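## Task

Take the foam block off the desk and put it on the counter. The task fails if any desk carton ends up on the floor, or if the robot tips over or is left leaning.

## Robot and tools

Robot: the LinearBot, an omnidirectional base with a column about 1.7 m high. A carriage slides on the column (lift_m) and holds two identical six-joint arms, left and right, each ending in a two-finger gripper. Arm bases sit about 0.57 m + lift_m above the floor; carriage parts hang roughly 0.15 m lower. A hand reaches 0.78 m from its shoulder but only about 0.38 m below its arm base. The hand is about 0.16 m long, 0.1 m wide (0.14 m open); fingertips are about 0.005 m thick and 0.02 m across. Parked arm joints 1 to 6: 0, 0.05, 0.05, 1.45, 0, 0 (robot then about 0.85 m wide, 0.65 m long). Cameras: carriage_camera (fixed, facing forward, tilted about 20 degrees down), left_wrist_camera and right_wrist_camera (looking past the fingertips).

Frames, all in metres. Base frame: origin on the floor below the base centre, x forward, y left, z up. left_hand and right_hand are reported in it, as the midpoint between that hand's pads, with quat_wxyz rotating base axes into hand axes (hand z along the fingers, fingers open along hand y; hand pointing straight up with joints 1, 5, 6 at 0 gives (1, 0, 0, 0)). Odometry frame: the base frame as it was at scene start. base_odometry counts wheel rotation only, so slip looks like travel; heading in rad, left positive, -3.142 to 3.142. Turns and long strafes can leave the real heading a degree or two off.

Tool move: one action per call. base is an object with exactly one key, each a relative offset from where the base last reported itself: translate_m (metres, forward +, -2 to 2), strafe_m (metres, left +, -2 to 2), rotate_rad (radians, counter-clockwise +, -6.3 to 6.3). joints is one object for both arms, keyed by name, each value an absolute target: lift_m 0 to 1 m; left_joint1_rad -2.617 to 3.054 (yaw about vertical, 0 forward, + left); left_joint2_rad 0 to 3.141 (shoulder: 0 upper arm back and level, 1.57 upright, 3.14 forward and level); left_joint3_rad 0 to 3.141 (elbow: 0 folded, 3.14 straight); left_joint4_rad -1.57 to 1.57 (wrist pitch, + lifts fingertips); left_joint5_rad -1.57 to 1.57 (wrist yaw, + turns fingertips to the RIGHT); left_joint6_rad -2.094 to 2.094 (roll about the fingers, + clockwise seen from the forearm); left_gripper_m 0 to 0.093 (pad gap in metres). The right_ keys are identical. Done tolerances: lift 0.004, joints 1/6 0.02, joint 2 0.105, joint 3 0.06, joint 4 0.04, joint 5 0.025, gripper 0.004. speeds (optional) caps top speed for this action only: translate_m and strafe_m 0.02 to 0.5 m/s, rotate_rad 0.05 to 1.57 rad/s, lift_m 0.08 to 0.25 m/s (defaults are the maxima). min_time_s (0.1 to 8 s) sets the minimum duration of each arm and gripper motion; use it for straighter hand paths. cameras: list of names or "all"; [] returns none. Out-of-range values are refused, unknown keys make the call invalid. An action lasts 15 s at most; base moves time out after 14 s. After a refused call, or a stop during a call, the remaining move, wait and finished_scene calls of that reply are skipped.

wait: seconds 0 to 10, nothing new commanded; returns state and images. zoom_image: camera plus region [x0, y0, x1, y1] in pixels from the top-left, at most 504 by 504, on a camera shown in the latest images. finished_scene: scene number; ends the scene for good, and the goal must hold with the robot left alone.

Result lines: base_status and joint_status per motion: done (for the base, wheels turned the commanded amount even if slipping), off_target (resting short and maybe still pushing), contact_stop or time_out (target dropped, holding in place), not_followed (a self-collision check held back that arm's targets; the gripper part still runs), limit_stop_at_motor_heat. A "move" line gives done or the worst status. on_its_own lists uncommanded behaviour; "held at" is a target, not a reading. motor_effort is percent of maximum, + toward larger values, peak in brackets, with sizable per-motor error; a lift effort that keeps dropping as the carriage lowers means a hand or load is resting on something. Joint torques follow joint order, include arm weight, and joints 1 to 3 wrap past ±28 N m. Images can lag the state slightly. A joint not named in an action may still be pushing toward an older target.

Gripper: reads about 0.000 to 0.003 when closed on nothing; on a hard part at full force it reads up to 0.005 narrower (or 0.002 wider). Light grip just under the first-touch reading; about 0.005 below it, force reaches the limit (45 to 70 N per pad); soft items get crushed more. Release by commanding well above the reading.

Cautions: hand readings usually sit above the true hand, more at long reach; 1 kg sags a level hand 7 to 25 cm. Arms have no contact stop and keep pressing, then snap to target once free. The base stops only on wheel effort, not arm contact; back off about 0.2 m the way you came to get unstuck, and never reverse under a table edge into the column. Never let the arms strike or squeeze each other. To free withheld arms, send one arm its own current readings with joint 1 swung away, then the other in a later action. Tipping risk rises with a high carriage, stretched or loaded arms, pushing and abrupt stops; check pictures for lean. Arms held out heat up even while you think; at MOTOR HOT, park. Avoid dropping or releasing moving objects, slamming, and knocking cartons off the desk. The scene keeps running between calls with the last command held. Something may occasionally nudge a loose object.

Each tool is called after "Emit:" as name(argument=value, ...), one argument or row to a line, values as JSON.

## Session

Emit:
move(
  cameras=["carriage_camera"],
)

Emit:
move(
  base={"rotate_rad": 1.57},
  cameras=["carriage_camera"],
)

Emit:
move(
  base={"rotate_rad": 1.57},
  joints={"lift_m": 0.9},
  cameras=["carriage_camera"],
)

Scene clock: 0.00 s.
Joint torques (N m): no reading
base_odometry: x=+0.000 y=+0.000 heading=+0.000
base_status: not commanded
joint_positions: lift_m=+0.300 left_joint1_rad=-0.005 left_joint2_rad=+0.047 left_joint3_rad=+0.038 left_joint4_rad=+1.447 left_joint5_rad=-0.039 left_joint6_rad=-0.008 left_gripper_m=+0.09396 right_joint1_rad=+0.004 right_joint2_rad=+0.041 right_joint3_rad=+0.059 right_joint4_rad=+1.485 right_joint5_rad=-0.003 right_joint6_rad=+0.011 right_gripper_m=+0.09396
joint_status: not commanded
motor_effort: lift_m=+30 drive_wheels=-2
left_hand: x=+0.2672 y=+0.3155 z=+1.2819 quat_wxyz=(+0.998, -0.020, +0.066, -0.006) (m; base frame)
right_hand: x=+0.2494 y=-0.3084 z=+1.2885 quat_wxyz=(+0.999, -0.001, +0.034, +0.008) (m; base frame)
pictures: carriage_camera
Images, in order (width x height): carriage_camera 504x504.

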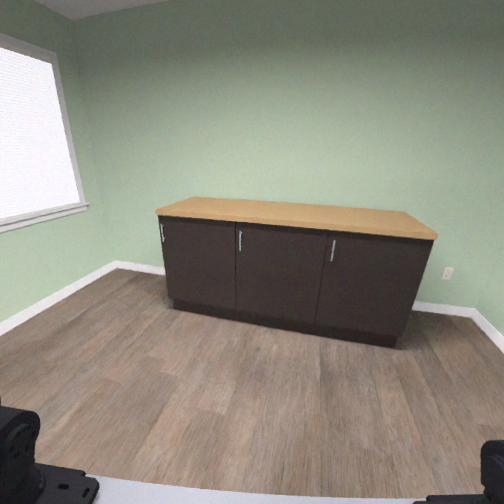

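Scene clock: 3.10 s.
Joint torques (N m): left_arm=[0.65 4.25 6 -0.22 -0.09 -0.04] | right_arm=[-0.01 4.51 6.98 -0.29 0.01 -0.11]
move: done
base_odometry: x=+0.000 y=+0.000 heading=+1.569
base_status: done
joint_positions: lift_m=+0.300 left_joint1_rad=-0.005 left_joint2_rad=+0.047 left_joint3_rad=+0.038 left_joint4_rad=+1.446 left_joint5_rad=-0.039 left_joint6_rad=-0.008 left_gripper_m=+0.09397 right_joint1_rad=+0.004 right_joint2_rad=+0.041 right_joint3_rad=+0.059 right_joint4_rad=+1.485 right_joint5_rad=-0.003 right_joint6_rad=+0.011 right_gripper_m=+0.09397
joint_status: not commanded
motor_effort: lift_m=+29(30) drive_wheels=+5(18)
left_hand: x=+0.2673 y=+0.3156 z=+1.2819 quat_wxyz=(+0.998, -0.020, +0.067, -0.006)
right_hand: x=+0.2494 y=-0.3084 z=+1.2885 quat_wxyz=(+0.999, -0.001, +0.034, +0.008)
Images, in order (width x height): carriage_camera 504x504.

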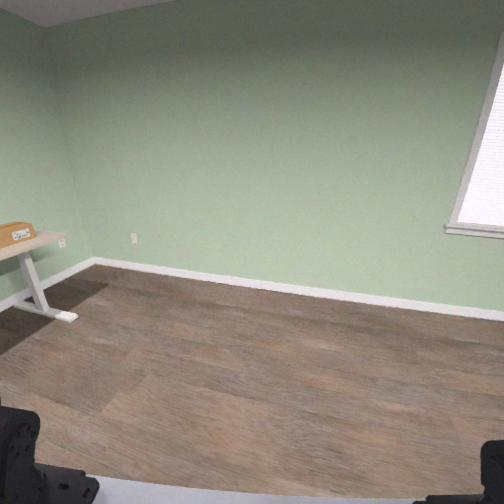

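Scene clock: 6.20 s.
Joint torques (N m): left_arm=[0.57 4.23 5.96 -0.2 -0.09 -0.05] | right_arm=[-0.08 4.49 6.97 -0.3 0.01 -0.11]
move: done
base_odometry: x=+0.000 y=+0.000 heading=+3.139
base_status: done
joint_positions: lift_m=+0.900 left_joint1_rad=-0.005 left_joint2_rad=+0.047 left_joint3_rad=+0.038 left_joint4_rad=+1.446 left_joint5_rad=-0.039 left_joint6_rad=-0.008 left_gripper_m=+0.09398 right_joint1_rad=+0.004 right_joint2_rad=+0.041 right_joint3_rad=+0.059 right_joint4_rad=+1.485 right_joint5_rad=-0.003 right_joint6_rad=+0.011 right_gripper_m=+0.09398
joint_status: all done
motor_effort: lift_m=+31(38) drive_wheels=+8(14)
left_hand: x=+0.2673 y=+0.3156 z=+1.8818 quat_wxyz=(+0.998, -0.020, +0.067, -0.006)
right_hand: x=+0.2494 y=-0.3084 z=+1.8884 quat_wxyz=(+0.999, -0.001, +0.034, +0.008)
Images, in order (width x height): carriage_camera 504x504.

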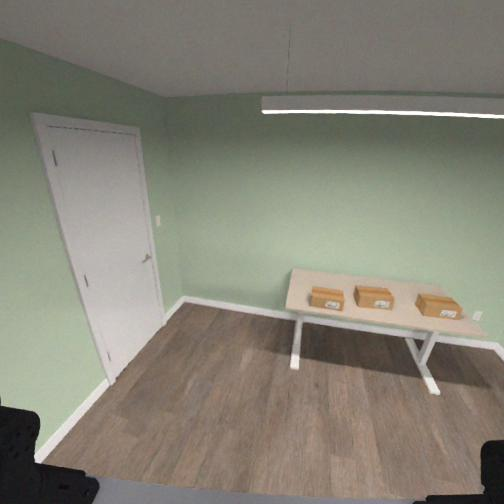

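Emit:
zoom_image(
  camera="carriage_camera",
  region=[270, 250, 500, 410],
)

Scaled by 2.191 (camera's finer frame: 720x720).

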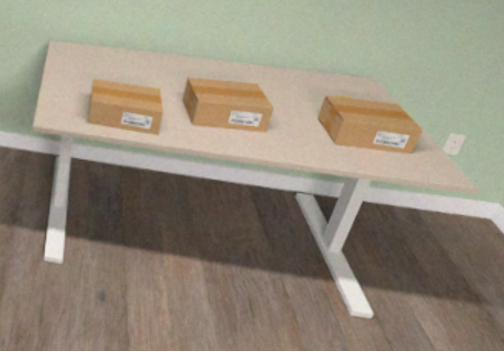

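Emit:
move(
  base={"rotate_rad": -0.227},
  joints={"lift_m": 0.95},
  cameras=[],
)

Emit:
move(
  base={"strafe_m": -0.55},
  speeds={"strafe_m": 0.35},
  cameras=[],
)

Emit:
move(
  base={"translate_m": 0.95},
  speeds={"translate_m": 0.35},
  cameras=["carriage_camera"],
)

Emit:
zoom_image(
  camera="carriage_camera",
  region=[60, 300, 440, 480],
)

Scene clock: 30.23 s.
Joint torques (N m): left_arm=[0.47 4.25 5.97 -0.2 -0.1 -0.05] | right_arm=[-0.02 4.46 6.97 -0.29 0.01 -0.12]
move: done
base_odometry: x=+0.000 y=+0.000 heading=+2.912
base_status: done
joint_positions: lift_m=+0.950 left_joint1_rad=-0.005 left_joint2_rad=+0.047 left_joint3_rad=+0.038 left_joint4_rad=+1.446 left_joint5_rad=-0.039 left_joint6_rad=-0.008 left_gripper_m=+0.09398 right_joint1_rad=+0.004 right_joint2_rad=+0.041 right_joint3_rad=+0.059 right_joint4_rad=+1.485 right_joint5_rad=-0.003 right_joint6_rad=+0.011 right_gripper_m=+0.09398
joint_status: all done
motor_effort: lift_m=+31(37) drive_wheels=-8(13)
left_hand: x=+0.2673 y=+0.3156 z=+1.9318 quat_wxyz=(+0.998, -0.020, +0.067, -0.006)
right_hand: x=+0.2494 y=-0.3084 z=+1.9384 quat_wxyz=(+0.999, -0.001, +0.034, +0.008)

Scene clock: 33.50 s.
Joint torques (N m): left_arm=[0.64 4.25 5.98 -0.21 -0.08 -0.05] | right_arm=[-0.02 4.53 6.95 -0.3 0 -0.12]
move: done
base_odometry: x=+0.124 y=+0.536 heading=+2.914
base_status: done
joint_positions: lift_m=+0.950 left_joint1_rad=-0.005 left_joint2_rad=+0.047 left_joint3_rad=+0.038 left_joint4_rad=+1.446 left_joint5_rad=-0.039 left_joint6_rad=-0.008 left_gripper_m=+0.09398 right_joint1_rad=+0.004 right_joint2_rad=+0.041 right_joint3_rad=+0.059 right_joint4_rad=+1.485 right_joint5_rad=-0.003 right_joint6_rad=+0.011 right_gripper_m=+0.09398
joint_status: not commanded
motor_effort: lift_m=+31(31) drive_wheels=-11(20)
left_hand: x=+0.2673 y=+0.3156 z=+1.9318 quat_wxyz=(+0.998, -0.020, +0.067, -0.005)
right_hand: x=+0.2494 y=-0.3084 z=+1.9384 quat_wxyz=(+0.999, -0.001, +0.034, +0.008)

Scene clock: 38.03 s.
Joint torques (N m): left_arm=[0.58 4.25 6.04 -0.26 -0.08 -0.04] | right_arm=[0.02 4.49 6.99 -0.29 0.01 -0.12]
move: done
base_odometry: x=-0.801 y=+0.751 heading=+2.913
base_status: done
joint_positions: lift_m=+0.950 left_joint1_rad=-0.005 left_joint2_rad=+0.047 left_joint3_rad=+0.038 left_joint4_rad=+1.448 left_joint5_rad=-0.039 left_joint6_rad=-0.008 left_gripper_m=+0.09398 right_joint1_rad=+0.004 right_joint2_rad=+0.041 right_joint3_rad=+0.059 right_joint4_rad=+1.485 right_joint5_rad=-0.003 right_joint6_rad=+0.011 right_gripper_m=+0.09398
joint_status: not commanded
motor_effort: lift_m=+31(31) drive_wheels=-6(12)
left_hand: x=+0.2669 y=+0.3156 z=+1.9318 quat_wxyz=(+0.998, -0.020, +0.066, -0.005)
right_hand: x=+0.2494 y=-0.3084 z=+1.9384 quat_wxyz=(+0.999, -0.001, +0.034, +0.008)
Images, in order (width x height): carriage_camera 504x504.

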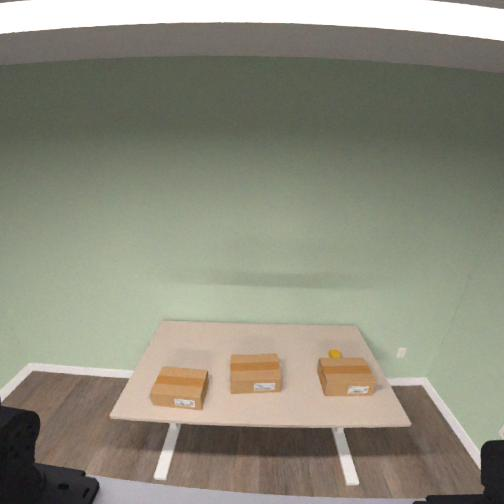

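Scaled by 1.326 (camera's finer frame: 720x720).

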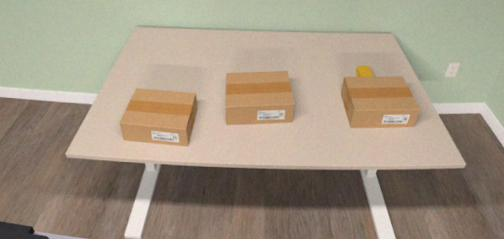

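Emit:
zoom_image(
  camera="carriage_camera",
  region=[290, 320, 420, 450],
)

Scaled by 3.877 (camera's finer frame: 720x720).

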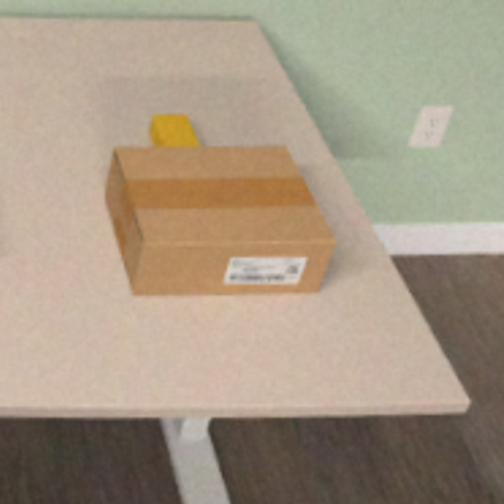

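Emit:
move(
  base={"strafe_m": -0.2},
  joints={"lift_m": 0.65, "right_joint1_rad": 0.0, "right_joint2_rad": 2.6, "right_joint3_rad": 1.94, "right_joint4_rad": -0.9, "right_joint5_rad": 0.0, "right_joint6_rad": 0.0},
  speeds={"strafe_m": 0.25},
  min_time_s=2.5,
  cameras=[],
)

Emit:
move(
  base={"translate_m": 0.5},
  speeds={"translate_m": 0.22},
  cameras=["carriage_camera", "right_wrist_camera"],
)

Scene clock: 76.43 s.
Joint torques (N m): left_arm=[0.57 4.25 6.02 -0.25 -0.09 -0.04] | right_arm=[-0.38 -13.65 9.09 0.18 0.05 -0.22]
move: done
base_odometry: x=-0.756 y=+0.946 heading=+2.914
base_status: done
joint_positions: lift_m=+0.650 left_joint1_rad=-0.005 left_joint2_rad=+0.047 left_joint3_rad=+0.038 left_joint4_rad=+1.448 left_joint5_rad=-0.039 left_joint6_rad=-0.008 left_gripper_m=+0.09398 right_joint1_rad=+0.004 right_joint2_rad=+2.595 right_joint3_rad=+1.916 right_joint4_rad=-0.880 right_joint5_rad=-0.003 right_joint6_rad=+0.011 right_gripper_m=+0.09398
joint_status: all done
motor_effort: lift_m=+27(27) drive_wheels=-6(11)
left_hand: x=+0.2669 y=+0.3156 z=+1.6322 quat_wxyz=(+0.998, -0.020, +0.066, -0.005)
right_hand: x=+0.7097 y=-0.3067 z=+1.1023 quat_wxyz=(+0.006, +0.004, +1.000, +0.001)

Scene clock: 79.87 s.
Joint torques (N m): left_arm=[0.54 4.22 5.98 -0.21 -0.08 -0.05] | right_arm=[-0.36 -13.55 9.09 0.25 0.05 -0.22]
move: done
base_odometry: x=-1.243 y=+1.060 heading=+2.913
base_status: done
joint_positions: lift_m=+0.650 left_joint1_rad=-0.005 left_joint2_rad=+0.047 left_joint3_rad=+0.038 left_joint4_rad=+1.448 left_joint5_rad=-0.039 left_joint6_rad=-0.008 left_gripper_m=+0.09398 right_joint1_rad=+0.004 right_joint2_rad=+2.595 right_joint3_rad=+1.916 right_joint4_rad=-0.888 right_joint5_rad=-0.003 right_joint6_rad=+0.011 right_gripper_m=+0.09398
joint_status: not commanded
motor_effort: lift_m=+27(27) drive_wheels=-7(13)
left_hand: x=+0.2668 y=+0.3156 z=+1.6322 quat_wxyz=(+0.998, -0.020, +0.066, -0.005)
right_hand: x=+0.7076 y=-0.3068 z=+1.1023 quat_wxyz=(+0.002, +0.004, +1.000, +0.001)
Images, in order (width x height): carriage_camera 504x504, right_wrist_camera 504x504.

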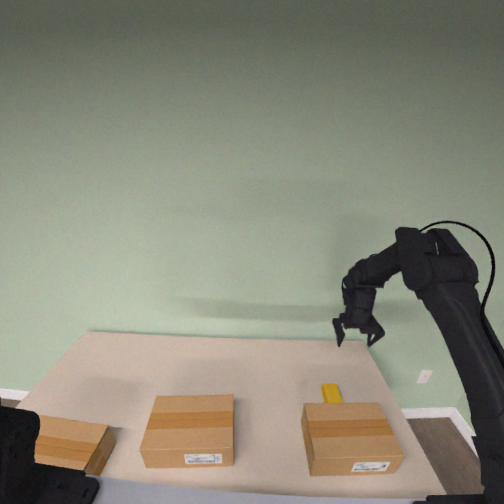

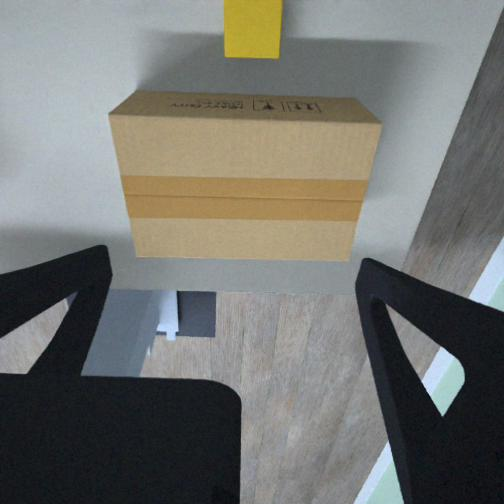

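Emit:
move(
  base={"translate_m": 0.06},
  joints={"right_joint2_rad": 3.0, "right_joint3_rad": 2.13, "right_joint4_rad": -0.7},
  speeds={"translate_m": 0.1},
  min_time_s=2,
  cameras=["right_wrist_camera"],
)

Scene clock: 96.30 s.
Joint torques (N m): left_arm=[0.58 4.25 6 -0.24 -0.08 -0.05] | right_arm=[-0.32 -13.7 8.01 0.5 0.03 -0.23]
move: done
base_odometry: x=-1.302 y=+1.074 heading=+2.912
base_status: done
joint_positions: lift_m=+0.650 left_joint1_rad=-0.005 left_joint2_rad=+0.047 left_joint3_rad=+0.038 left_joint4_rad=+1.448 left_joint5_rad=-0.040 left_joint6_rad=-0.008 left_gripper_m=+0.09398 right_joint1_rad=+0.004 right_joint2_rad=+2.992 right_joint3_rad=+2.108 right_joint4_rad=-0.721 right_joint5_rad=-0.003 right_joint6_rad=+0.011 right_gripper_m=+0.09398
joint_status: all done
motor_effort: lift_m=+27(27) drive_wheels=-7(13)
left_hand: x=+0.2669 y=+0.3157 z=+1.6322 quat_wxyz=(+0.998, -0.020, +0.066, -0.005)
right_hand: x=+0.7072 y=-0.3068 z=+0.9604 quat_wxyz=(-0.017, +0.004, +1.000, +0.001)
Images, in order (width x height): right_wrist_camera 504x504.

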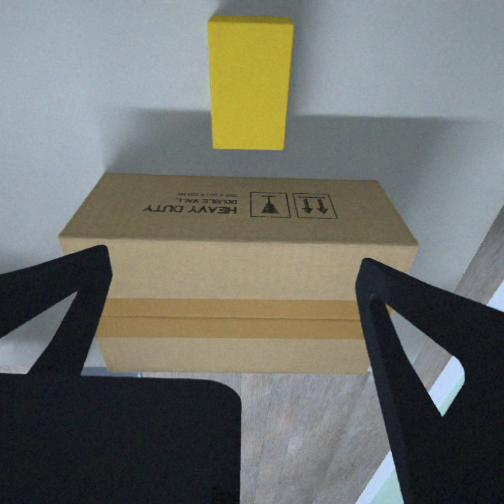

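Emit:
move(
  joints={"right_joint1_rad": -0.015, "right_joint2_rad": 3.057, "right_joint3_rad": 2.258, "right_joint4_rad": -0.745},
  min_time_s=0.8,
  cameras=[],
)

Emit:
move(
  joints={"lift_m": 0.5},
  speeds={"lift_m": 0.15},
  cameras=["right_wrist_camera"],
)

Scene clock: 123.40 s.
Joint torques (N m): left_arm=[0.57 4.23 6.01 -0.23 -0.09 -0.04] | right_arm=[-0.69 -13.98 8.59 0.24 0.04 -0.22]
move: done
base_odometry: x=-1.302 y=+1.074 heading=+2.912
base_status: not commanded
joint_positions: lift_m=+0.650 left_joint1_rad=-0.005 left_joint2_rad=+0.047 left_joint3_rad=+0.038 left_joint4_rad=+1.448 left_joint5_rad=-0.040 left_joint6_rad=-0.008 left_gripper_m=+0.09398 right_joint1_rad=-0.007 right_joint2_rad=+3.047 right_joint3_rad=+2.235 right_joint4_rad=-0.726 right_joint5_rad=-0.003 right_joint6_rad=+0.011 right_gripper_m=+0.09398
joint_status: all done
motor_effort: lift_m=+27(27) drive_wheels=-7(9)
left_hand: x=+0.2669 y=+0.3157 z=+1.6322 quat_wxyz=(+0.998, -0.020, +0.066, -0.005)
right_hand: x=+0.7358 y=-0.3120 z=+0.9608 quat_wxyz=(+0.016, +0.009, +1.000, +0.001)

Scene clock: 124.83 s.
Joint torques (N m): left_arm=[0.58 4.31 5.91 -0.23 -0.09 -0.06] | right_arm=[-0.7 -15.34 7.71 0.28 0.04 -0.22]
move: done
base_odometry: x=-1.302 y=+1.074 heading=+2.912
base_status: not commanded
joint_positions: lift_m=+0.500 left_joint1_rad=-0.005 left_joint2_rad=+0.047 left_joint3_rad=+0.038 left_joint4_rad=+1.448 left_joint5_rad=-0.040 left_joint6_rad=-0.008 left_gripper_m=+0.09398 right_joint1_rad=-0.007 right_joint2_rad=+3.061 right_joint3_rad=+2.244 right_joint4_rad=-0.734 right_joint5_rad=-0.003 right_joint6_rad=+0.011 right_gripper_m=+0.09398
joint_status: all done
motor_effort: lift_m=+28(30) drive_wheels=-8(9)
left_hand: x=+0.2669 y=+0.3157 z=+1.4821 quat_wxyz=(+0.998, -0.020, +0.066, -0.005)
right_hand: x=+0.7319 y=-0.3120 z=+0.8059 quat_wxyz=(+0.009, +0.009, +1.000, +0.001)
Images, in order (width x height): right_wrist_camera 504x504.

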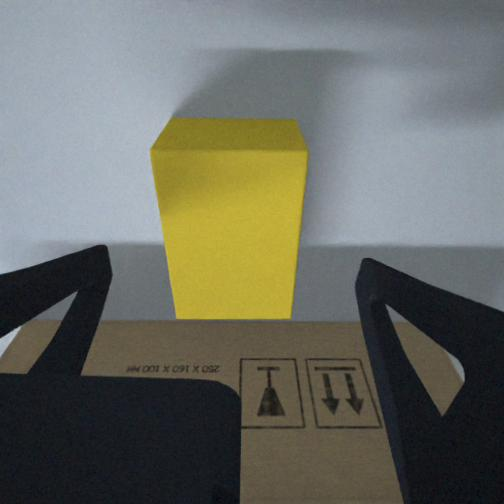

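Emit:
move(
  joints={"lift_m": 0.455},
  speeds={"lift_m": 0.08},
  cameras=["right_wrist_camera"],
)

Scene clock: 138.27 s.
Joint torques (N m): left_arm=[0.61 4.23 6 -0.22 -0.08 -0.06] | right_arm=[-0.69 -15.41 7.45 0.31 0.04 -0.23]
move: done
base_odometry: x=-1.302 y=+1.074 heading=+2.912
base_status: not commanded
joint_positions: lift_m=+0.455 left_joint1_rad=-0.005 left_joint2_rad=+0.047 left_joint3_rad=+0.038 left_joint4_rad=+1.448 left_joint5_rad=-0.040 left_joint6_rad=-0.008 left_gripper_m=+0.09398 right_joint1_rad=-0.007 right_joint2_rad=+3.062 right_joint3_rad=+2.246 right_joint4_rad=-0.736 right_joint5_rad=-0.003 right_joint6_rad=+0.011 right_gripper_m=+0.09398
joint_status: all done
motor_effort: lift_m=+27(28) drive_wheels=-5(10)
left_hand: x=+0.2669 y=+0.3157 z=+1.4371 quat_wxyz=(+0.998, -0.020, +0.066, -0.005)
right_hand: x=+0.7319 y=-0.3120 z=+0.7609 quat_wxyz=(+0.009, +0.009, +1.000, +0.001)
Images, in order (width x height): right_wrist_camera 504x504.

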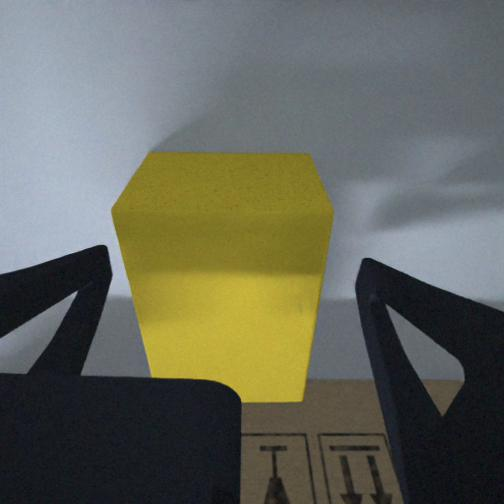

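Emit:
move(
  joints={"right_gripper_m": 0.05},
  min_time_s=1.5,
  cameras=["right_wrist_camera"],
)

Scene clock: 144.10 s.
Joint torques (N m): left_arm=[0.57 4.21 5.97 -0.23 -0.09 -0.05] | right_arm=[-0.73 -15.39 7.43 0.31 0.04 -0.22]
move: off_target
base_odometry: x=-1.302 y=+1.074 heading=+2.912
base_status: not commanded
joint_positions: lift_m=+0.455 left_joint1_rad=-0.005 left_joint2_rad=+0.047 left_joint3_rad=+0.038 left_joint4_rad=+1.448 left_joint5_rad=-0.040 left_joint6_rad=-0.008 left_gripper_m=+0.09398 right_joint1_rad=-0.007 right_joint2_rad=+3.062 right_joint3_rad=+2.246 right_joint4_rad=-0.736 right_joint5_rad=-0.003 right_joint6_rad=+0.011 right_gripper_m=+0.05680
joint_status: right_gripper_m off_target (ended at +0.05683, target +0.05000)
motor_effort: lift_m=+27(27) drive_wheels=-5(8)
left_hand: x=+0.2669 y=+0.3157 z=+1.4371 quat_wxyz=(+0.998, -0.020, +0.066, -0.005)
right_hand: x=+0.7319 y=-0.3120 z=+0.7609 quat_wxyz=(+0.009, +0.009, +1.000, +0.001)
Images, in order (width x height): right_wrist_camera 504x504.

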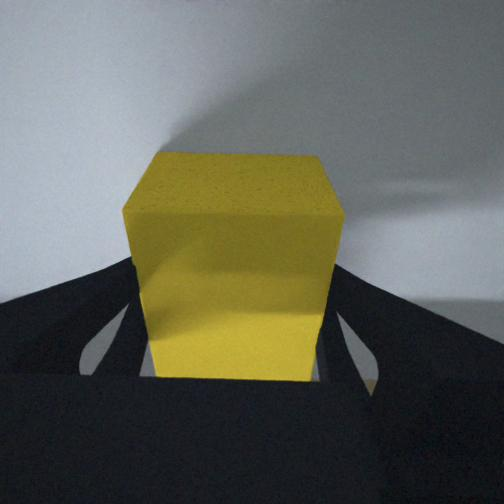

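Emit:
move(
  joints={"lift_m": 0.65},
  speeds={"lift_m": 0.15},
  cameras=["right_wrist_camera"],
)

Emit:
move(
  base={"translate_m": -0.9},
  joints={"lift_m": 0.72, "right_joint2_rad": 1.9, "right_joint3_rad": 1.2, "right_joint4_rad": -0.87},
  speeds={"translate_m": 0.3},
  min_time_s=3,
  cameras=["carriage_camera", "right_wrist_camera"],
)

Scene clock: 161.57 s.
Joint torques (N m): left_arm=[0.7 4.27 5.98 -0.24 -0.09 -0.05] | right_arm=[-0.72 -15.75 7.3 0.31 0.05 -0.23]
move: done
base_odometry: x=-1.302 y=+1.074 heading=+2.912
base_status: not commanded
joint_positions: lift_m=+0.650 left_joint1_rad=-0.005 left_joint2_rad=+0.047 left_joint3_rad=+0.038 left_joint4_rad=+1.448 left_joint5_rad=-0.040 left_joint6_rad=-0.008 left_gripper_m=+0.09398 right_joint1_rad=-0.007 right_joint2_rad=+3.066 right_joint3_rad=+2.248 right_joint4_rad=-0.738 right_joint5_rad=-0.003 right_joint6_rad=+0.011 right_gripper_m=+0.05679
joint_status: all done
motor_effort: lift_m=+31(37) drive_wheels=+3(9)
left_hand: x=+0.2669 y=+0.3157 z=+1.6318 quat_wxyz=(+0.998, -0.020, +0.066, -0.005)
right_hand: x=+0.7306 y=-0.3120 z=+0.9540 quat_wxyz=(+0.007, +0.009, +1.000, +0.001)
Images, in order (width x height): right_wrist_camera 504x504.

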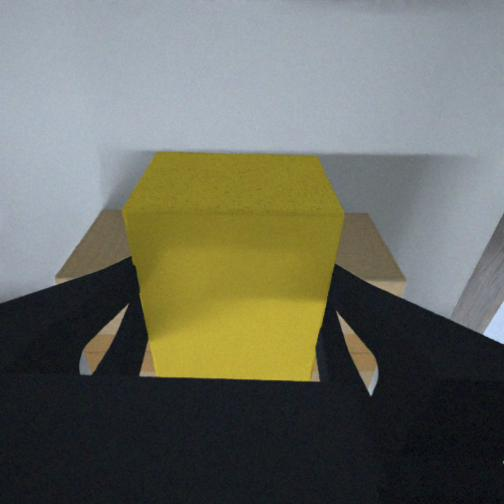

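Scene clock: 166.17 s.
Joint torques (N m): left_arm=[0.53 4.25 6.04 -0.21 -0.08 -0.05] | right_arm=[-0.61 -12.23 6.13 0.2 0.04 -0.23]
move: done
base_odometry: x=-0.425 y=+0.869 heading=+2.912
base_status: done
joint_positions: lift_m=+0.720 left_joint1_rad=-0.005 left_joint2_rad=+0.047 left_joint3_rad=+0.038 left_joint4_rad=+1.446 left_joint5_rad=-0.040 left_joint6_rad=-0.008 left_gripper_m=+0.09398 right_joint1_rad=-0.009 right_joint2_rad=+1.932 right_joint3_rad=+1.203 right_joint4_rad=-0.857 right_joint5_rad=-0.003 right_joint6_rad=+0.011 right_gripper_m=+0.05679
joint_status: all done
motor_effort: lift_m=+30(38) drive_wheels=-3(17)
left_hand: x=+0.2674 y=+0.3157 z=+1.7018 quat_wxyz=(+0.998, -0.020, +0.067, -0.005)
right_hand: x=+0.5650 y=-0.3113 z=+1.2707 quat_wxyz=(-0.008, +0.010, +1.000, +0.001)
Images, in order (width x height): carriage_camera 504x504, right_wrist_camera 504x504.

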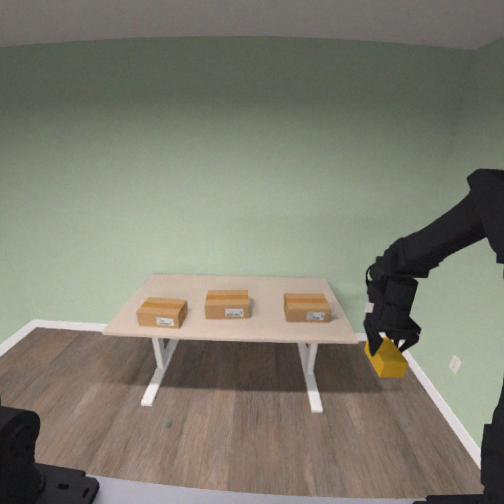

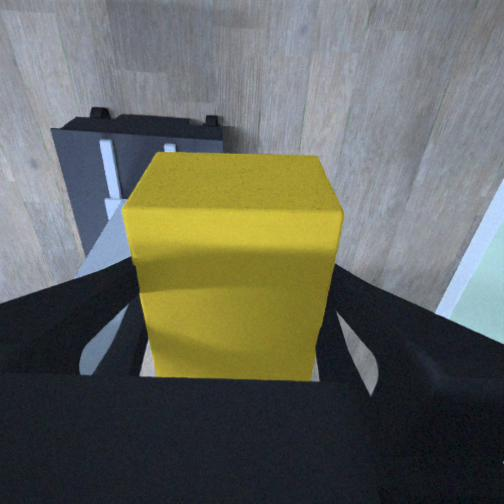

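Emit:
move(
  base={"rotate_rad": 3.121},
  speeds={"rotate_rad": 1.0},
  cameras=["carriage_camera"],
)

Scene clock: 174.47 s.
Joint torques (N m): left_arm=[0.57 4.18 6 -0.21 -0.07 -0.05] | right_arm=[-0.03 -12.21 6.06 0.21 0.03 -0.23]
move: done
base_odometry: x=-0.425 y=+0.869 heading=-0.251
base_status: done
joint_positions: lift_m=+0.720 left_joint1_rad=-0.005 left_joint2_rad=+0.047 left_joint3_rad=+0.038 left_joint4_rad=+1.446 left_joint5_rad=-0.040 left_joint6_rad=-0.008 left_gripper_m=+0.09399 right_joint1_rad=-0.015 right_joint2_rad=+1.932 right_joint3_rad=+1.203 right_joint4_rad=-0.859 right_joint5_rad=-0.002 right_joint6_rad=+0.011 right_gripper_m=+0.05672
joint_status: not commanded
motor_effort: lift_m=+30(31) drive_wheels=+6(16)
left_hand: x=+0.2674 y=+0.3157 z=+1.7018 quat_wxyz=(+0.998, -0.020, +0.067, -0.005)
right_hand: x=+0.5646 y=-0.3134 z=+1.2707 quat_wxyz=(-0.008, +0.013, +1.000, +0.001)
Images, in order (width x height): carriage_camera 504x504.

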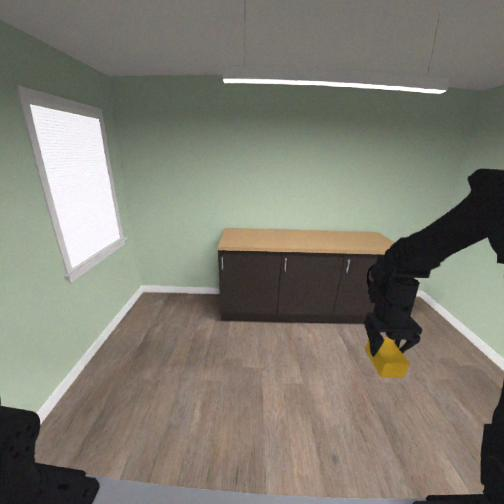

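Emit:
move(
  base={"translate_m": 1.52},
  joints={"right_joint2_rad": 2.6, "right_joint3_rad": 1.93, "right_joint4_rad": -0.89},
  speeds={"translate_m": 0.4},
  min_time_s=3,
  cameras=["carriage_camera", "right_wrist_camera"],
)

Scene clock: 188.50 s.
Joint torques (N m): left_arm=[0.58 4.27 6.02 -0.2 -0.08 -0.04] | right_arm=[-0.02 -13.26 9.09 0.19 0.05 -0.22]
move: done
base_odometry: x=+1.048 y=+0.495 heading=-0.250
base_status: done
joint_positions: lift_m=+0.720 left_joint1_rad=-0.005 left_joint2_rad=+0.047 left_joint3_rad=+0.038 left_joint4_rad=+1.446 left_joint5_rad=-0.040 left_joint6_rad=-0.008 left_gripper_m=+0.09399 right_joint1_rad=-0.015 right_joint2_rad=+2.592 right_joint3_rad=+1.905 right_joint4_rad=-0.873 right_joint5_rad=-0.002 right_joint6_rad=+0.011 right_gripper_m=+0.05672
joint_status: all done
motor_effort: lift_m=+30(31) drive_wheels=-11(23)
left_hand: x=+0.2674 y=+0.3157 z=+1.7018 quat_wxyz=(+0.998, -0.020, +0.067, -0.005)
right_hand: x=+0.7080 y=-0.3155 z=+1.1711 quat_wxyz=(+0.005, +0.013, +1.000, +0.001)
Images, in order (width x height): carriage_camera 504x504, right_wrist_camera 504x504.

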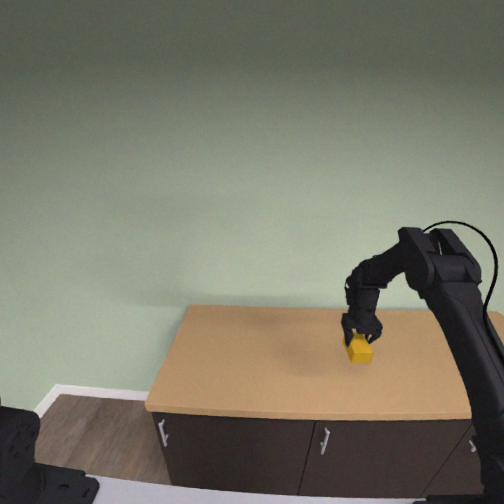

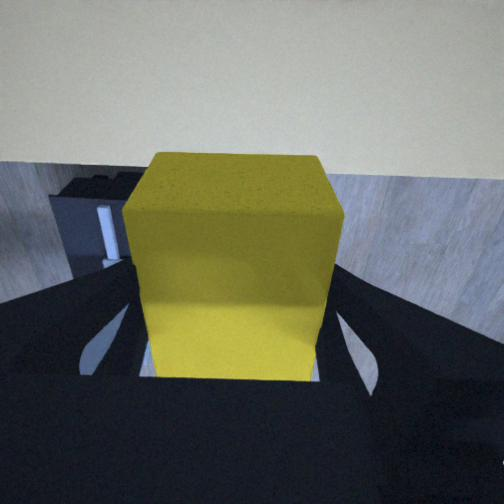

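Emit:
move(
  base={"translate_m": 0.12},
  joints={"lift_m": 0.56},
  speeds={"translate_m": 0.15, "lift_m": 0.15},
  cameras=["carriage_camera", "right_wrist_camera"],
)

Scene clock: 200.30 s.
Joint torques (N m): left_arm=[0.62 4.25 6.06 -0.2 -0.08 -0.05] | right_arm=[-0.06 -14.68 8.18 0.25 0.04 -0.23]
move: done
base_odometry: x=+1.164 y=+0.465 heading=-0.248
base_status: done
joint_positions: lift_m=+0.560 left_joint1_rad=-0.005 left_joint2_rad=+0.047 left_joint3_rad=+0.038 left_joint4_rad=+1.446 left_joint5_rad=-0.040 left_joint6_rad=-0.008 left_gripper_m=+0.09399 right_joint1_rad=-0.015 right_joint2_rad=+2.607 right_joint3_rad=+1.914 right_joint4_rad=-0.879 right_joint5_rad=-0.002 right_joint6_rad=+0.011 right_gripper_m=+0.05672
joint_status: all done
motor_effort: lift_m=+28(28) drive_wheels=-10(18)
left_hand: x=+0.2674 y=+0.3157 z=+1.5420 quat_wxyz=(+0.998, -0.020, +0.067, -0.005)
right_hand: x=+0.7064 y=-0.3155 z=+1.0065 quat_wxyz=(-0.001, +0.013, +1.000, +0.001)
Images, in order (width x height): carriage_camera 504x504, right_wrist_camera 504x504.

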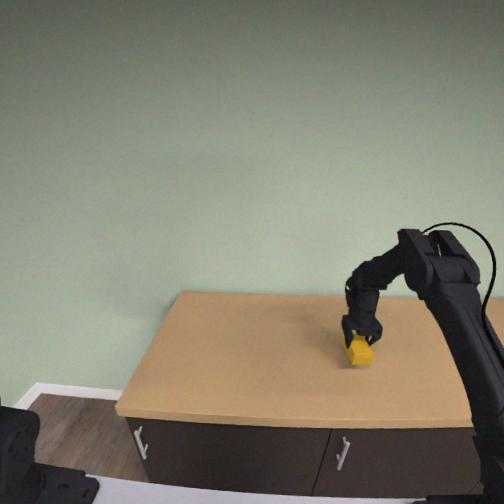

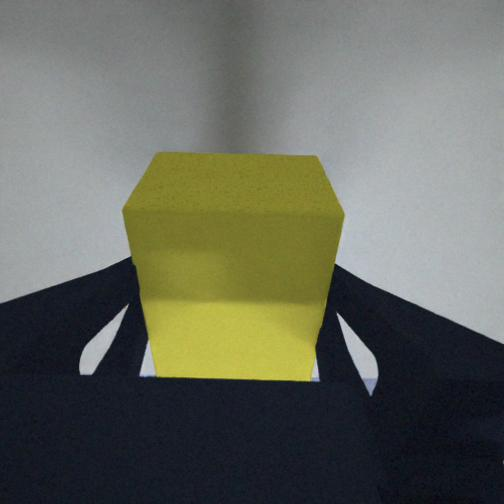

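Emit:
move(
  joints={"lift_m": 0.512},
  speeds={"lift_m": 0.1},
  cameras=["right_wrist_camera"],
)

Emit:
move(
  joints={"lift_m": 0.504},
  speeds={"lift_m": 0.08},
  cameras=["right_wrist_camera"],
)

Scene clock: 206.40 s.
Joint torques (N m): left_arm=[0.69 4.21 6.06 -0.21 -0.07 -0.04] | right_arm=[-0.03 -14.89 7.94 0.25 0.04 -0.22]
move: done
base_odometry: x=+1.164 y=+0.465 heading=-0.248
base_status: not commanded
joint_positions: lift_m=+0.512 left_joint1_rad=-0.005 left_joint2_rad=+0.047 left_joint3_rad=+0.038 left_joint4_rad=+1.446 left_joint5_rad=-0.040 left_joint6_rad=-0.008 left_gripper_m=+0.09399 right_joint1_rad=-0.015 right_joint2_rad=+2.608 right_joint3_rad=+1.916 right_joint4_rad=-0.880 right_joint5_rad=-0.002 right_joint6_rad=+0.011 right_gripper_m=+0.05672
joint_status: all done
motor_effort: lift_m=+28(29) drive_wheels=+6(11)
left_hand: x=+0.2674 y=+0.3157 z=+1.4940 quat_wxyz=(+0.998, -0.020, +0.067, -0.005)
right_hand: x=+0.7065 y=-0.3155 z=+0.9583 quat_wxyz=(-0.001, +0.013, +1.000, +0.001)
Images, in order (width x height): right_wrist_camera 504x504.

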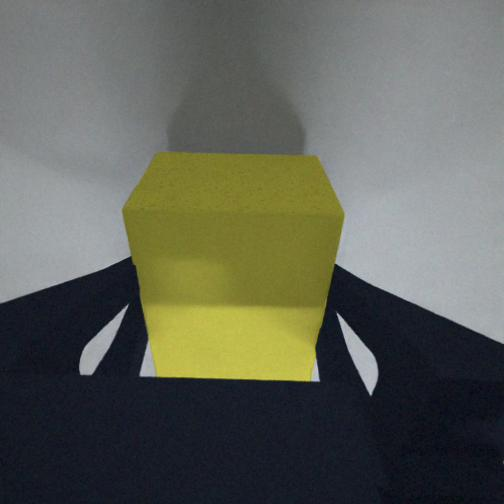

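Scene clock: 206.87 s.
Joint torques (N m): left_arm=[0.58 4.31 6 -0.24 -0.07 -0.05] | right_arm=[0.01 -15.01 7.69 0.29 0.04 -0.22]
move: done
base_odometry: x=+1.164 y=+0.465 heading=-0.248
base_status: not commanded
joint_positions: lift_m=+0.504 left_joint1_rad=-0.005 left_joint2_rad=+0.047 left_joint3_rad=+0.038 left_joint4_rad=+1.446 left_joint5_rad=-0.040 left_joint6_rad=-0.008 left_gripper_m=+0.09399 right_joint1_rad=-0.015 right_joint2_rad=+2.609 right_joint3_rad=+1.920 right_joint4_rad=-0.884 right_joint5_rad=-0.002 right_joint6_rad=+0.011 right_gripper_m=+0.05672
joint_status: all done
motor_effort: lift_m=+27(28) drive_wheels=+5(10)
left_hand: x=+0.2674 y=+0.3157 z=+1.4861 quat_wxyz=(+0.998, -0.020, +0.067, -0.005)
right_hand: x=+0.7068 y=-0.3155 z=+0.9508 quat_wxyz=(-0.001, +0.013, +1.000, +0.001)
Images, in order (width x height): right_wrist_camera 504x504.

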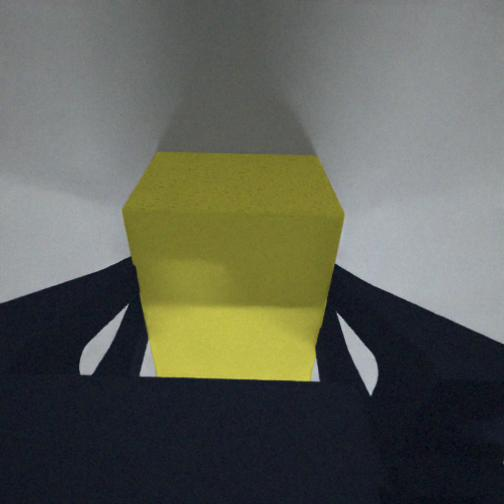

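Emit:
move(
  joints={"lift_m": 0.499},
  speeds={"lift_m": 0.08},
  cameras=["right_wrist_camera"],
)

Emit:
move(
  joints={"right_gripper_m": 0.08},
  min_time_s=2,
  cameras=["right_wrist_camera"],
)

Scene clock: 211.07 s.
Joint torques (N m): left_arm=[0.59 4.22 6.06 -0.19 -0.07 -0.05] | right_arm=[-0.05 -14.54 7.36 0.4 0.03 -0.23]
move: done
base_odometry: x=+1.164 y=+0.465 heading=-0.248
base_status: not commanded
joint_positions: lift_m=+0.499 left_joint1_rad=-0.005 left_joint2_rad=+0.047 left_joint3_rad=+0.038 left_joint4_rad=+1.446 left_joint5_rad=-0.040 left_joint6_rad=-0.008 left_gripper_m=+0.09399 right_joint1_rad=-0.015 right_joint2_rad=+2.605 right_joint3_rad=+1.922 right_joint4_rad=-0.894 right_joint5_rad=-0.002 right_joint6_rad=+0.011 right_gripper_m=+0.05672
joint_status: all done
motor_effort: lift_m=+25(27) drive_wheels=+8(10)
left_hand: x=+0.2674 y=+0.3157 z=+1.4812 quat_wxyz=(+0.998, -0.020, +0.067, -0.005)
right_hand: x=+0.7060 y=-0.3155 z=+0.9484 quat_wxyz=(-0.003, +0.013, +1.000, +0.001)
Images, in order (width x height): right_wrist_camera 504x504.

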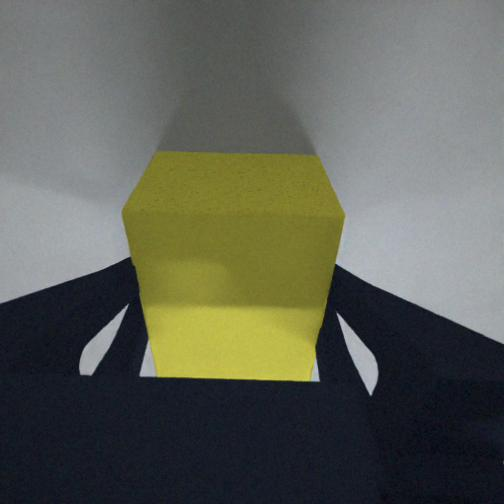

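Scene clock: 213.37 s.
Joint torques (N m): left_arm=[0.58 4.19 6.04 -0.2 -0.07 -0.04] | right_arm=[-0.06 -14.54 7.41 0.39 0.04 -0.23]
move: done
base_odometry: x=+1.164 y=+0.465 heading=-0.248
base_status: not commanded
joint_positions: lift_m=+0.499 left_joint1_rad=-0.005 left_joint2_rad=+0.047 left_joint3_rad=+0.038 left_joint4_rad=+1.446 left_joint5_rad=-0.040 left_joint6_rad=-0.008 left_gripper_m=+0.09399 right_joint1_rad=-0.015 right_joint2_rad=+2.605 right_joint3_rad=+1.922 right_joint4_rad=-0.894 right_joint5_rad=-0.002 right_joint6_rad=+0.011 right_gripper_m=+0.07994
joint_status: all done
motor_effort: lift_m=+25(26) drive_wheels=+8(9)
left_hand: x=+0.2674 y=+0.3157 z=+1.4812 quat_wxyz=(+0.998, -0.020, +0.067, -0.005)
right_hand: x=+0.7060 y=-0.3155 z=+0.9484 quat_wxyz=(-0.003, +0.013, +1.000, +0.001)
Images, in order (width x height): right_wrist_camera 504x504.

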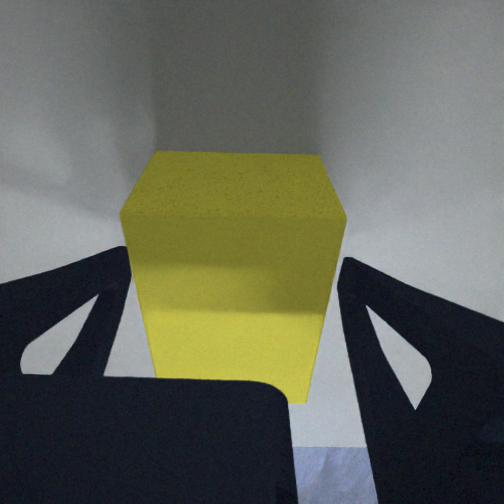

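Emit:
move(
  joints={"right_gripper_m": 0.093},
  min_time_s=0.6,
  cameras=["right_wrist_camera"],
)

Emit:
move(
  joints={"lift_m": 0.65},
  speeds={"lift_m": 0.12},
  cameras=["carriage_camera", "right_wrist_camera"],
)

Scene clock: 218.50 s.
Joint torques (N m): left_arm=[0.59 4.22 5.97 -0.21 -0.08 -0.04] | right_arm=[-0.06 -14.56 7.38 0.4 0.04 -0.22]
move: done
base_odometry: x=+1.164 y=+0.465 heading=-0.248
base_status: not commanded
joint_positions: lift_m=+0.499 left_joint1_rad=-0.005 left_joint2_rad=+0.047 left_joint3_rad=+0.038 left_joint4_rad=+1.446 left_joint5_rad=-0.040 left_joint6_rad=-0.008 left_gripper_m=+0.09399 right_joint1_rad=-0.015 right_joint2_rad=+2.605 right_joint3_rad=+1.922 right_joint4_rad=-0.894 right_joint5_rad=-0.002 right_joint6_rad=+0.011 right_gripper_m=+0.09291
joint_status: all done
motor_effort: lift_m=+25(26) drive_wheels=+6(8)
left_hand: x=+0.2674 y=+0.3157 z=+1.4812 quat_wxyz=(+0.998, -0.020, +0.067, -0.005)
right_hand: x=+0.7060 y=-0.3155 z=+0.9484 quat_wxyz=(-0.003, +0.013, +1.000, +0.001)
Images, in order (width x height): right_wrist_camera 504x504.

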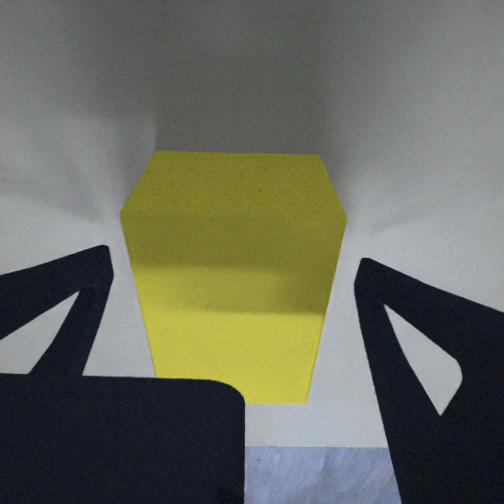

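Scene clock: 220.17 s.
Joint torques (N m): left_arm=[0.5 4.3 6.08 -0.22 -0.07 -0.05] | right_arm=[-0.08 -14.93 7.32 0.38 0.04 -0.23]
move: done
base_odometry: x=+1.164 y=+0.465 heading=-0.248
base_status: not commanded
joint_positions: lift_m=+0.650 left_joint1_rad=-0.005 left_joint2_rad=+0.047 left_joint3_rad=+0.038 left_joint4_rad=+1.446 left_joint5_rad=-0.040 left_joint6_rad=-0.008 left_gripper_m=+0.09399 right_joint1_rad=-0.015 right_joint2_rad=+2.608 right_joint3_rad=+1.922 right_joint4_rad=-0.894 right_joint5_rad=-0.002 right_joint6_rad=+0.011 right_gripper_m=+0.09291
joint_status: all done
motor_effort: lift_m=+31(38) drive_wheels=+6(13)
left_hand: x=+0.2674 y=+0.3157 z=+1.6318 quat_wxyz=(+0.998, -0.020, +0.067, -0.005)
right_hand: x=+0.7053 y=-0.3155 z=+1.0976 quat_wxyz=(-0.005, +0.013, +1.000, +0.001)
Images, in order (width x height): carriage_camera 504x504, right_wrist_camera 504x504.

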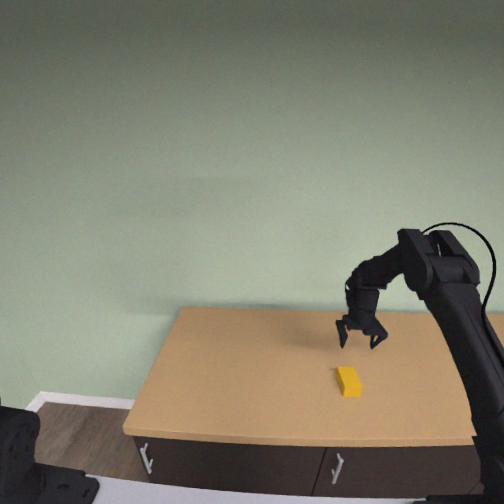

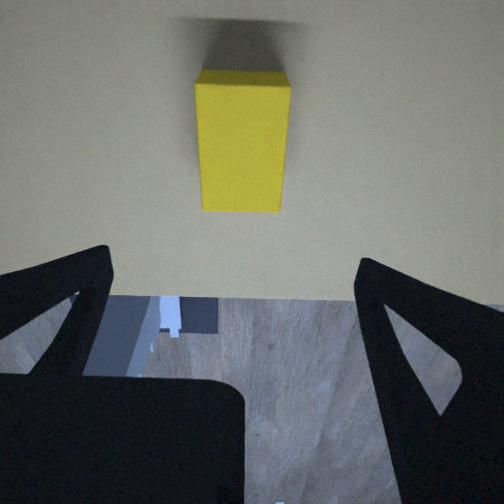

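Emit:
finished_scene(
  scene=2,
)

The scene is finished: the task was done.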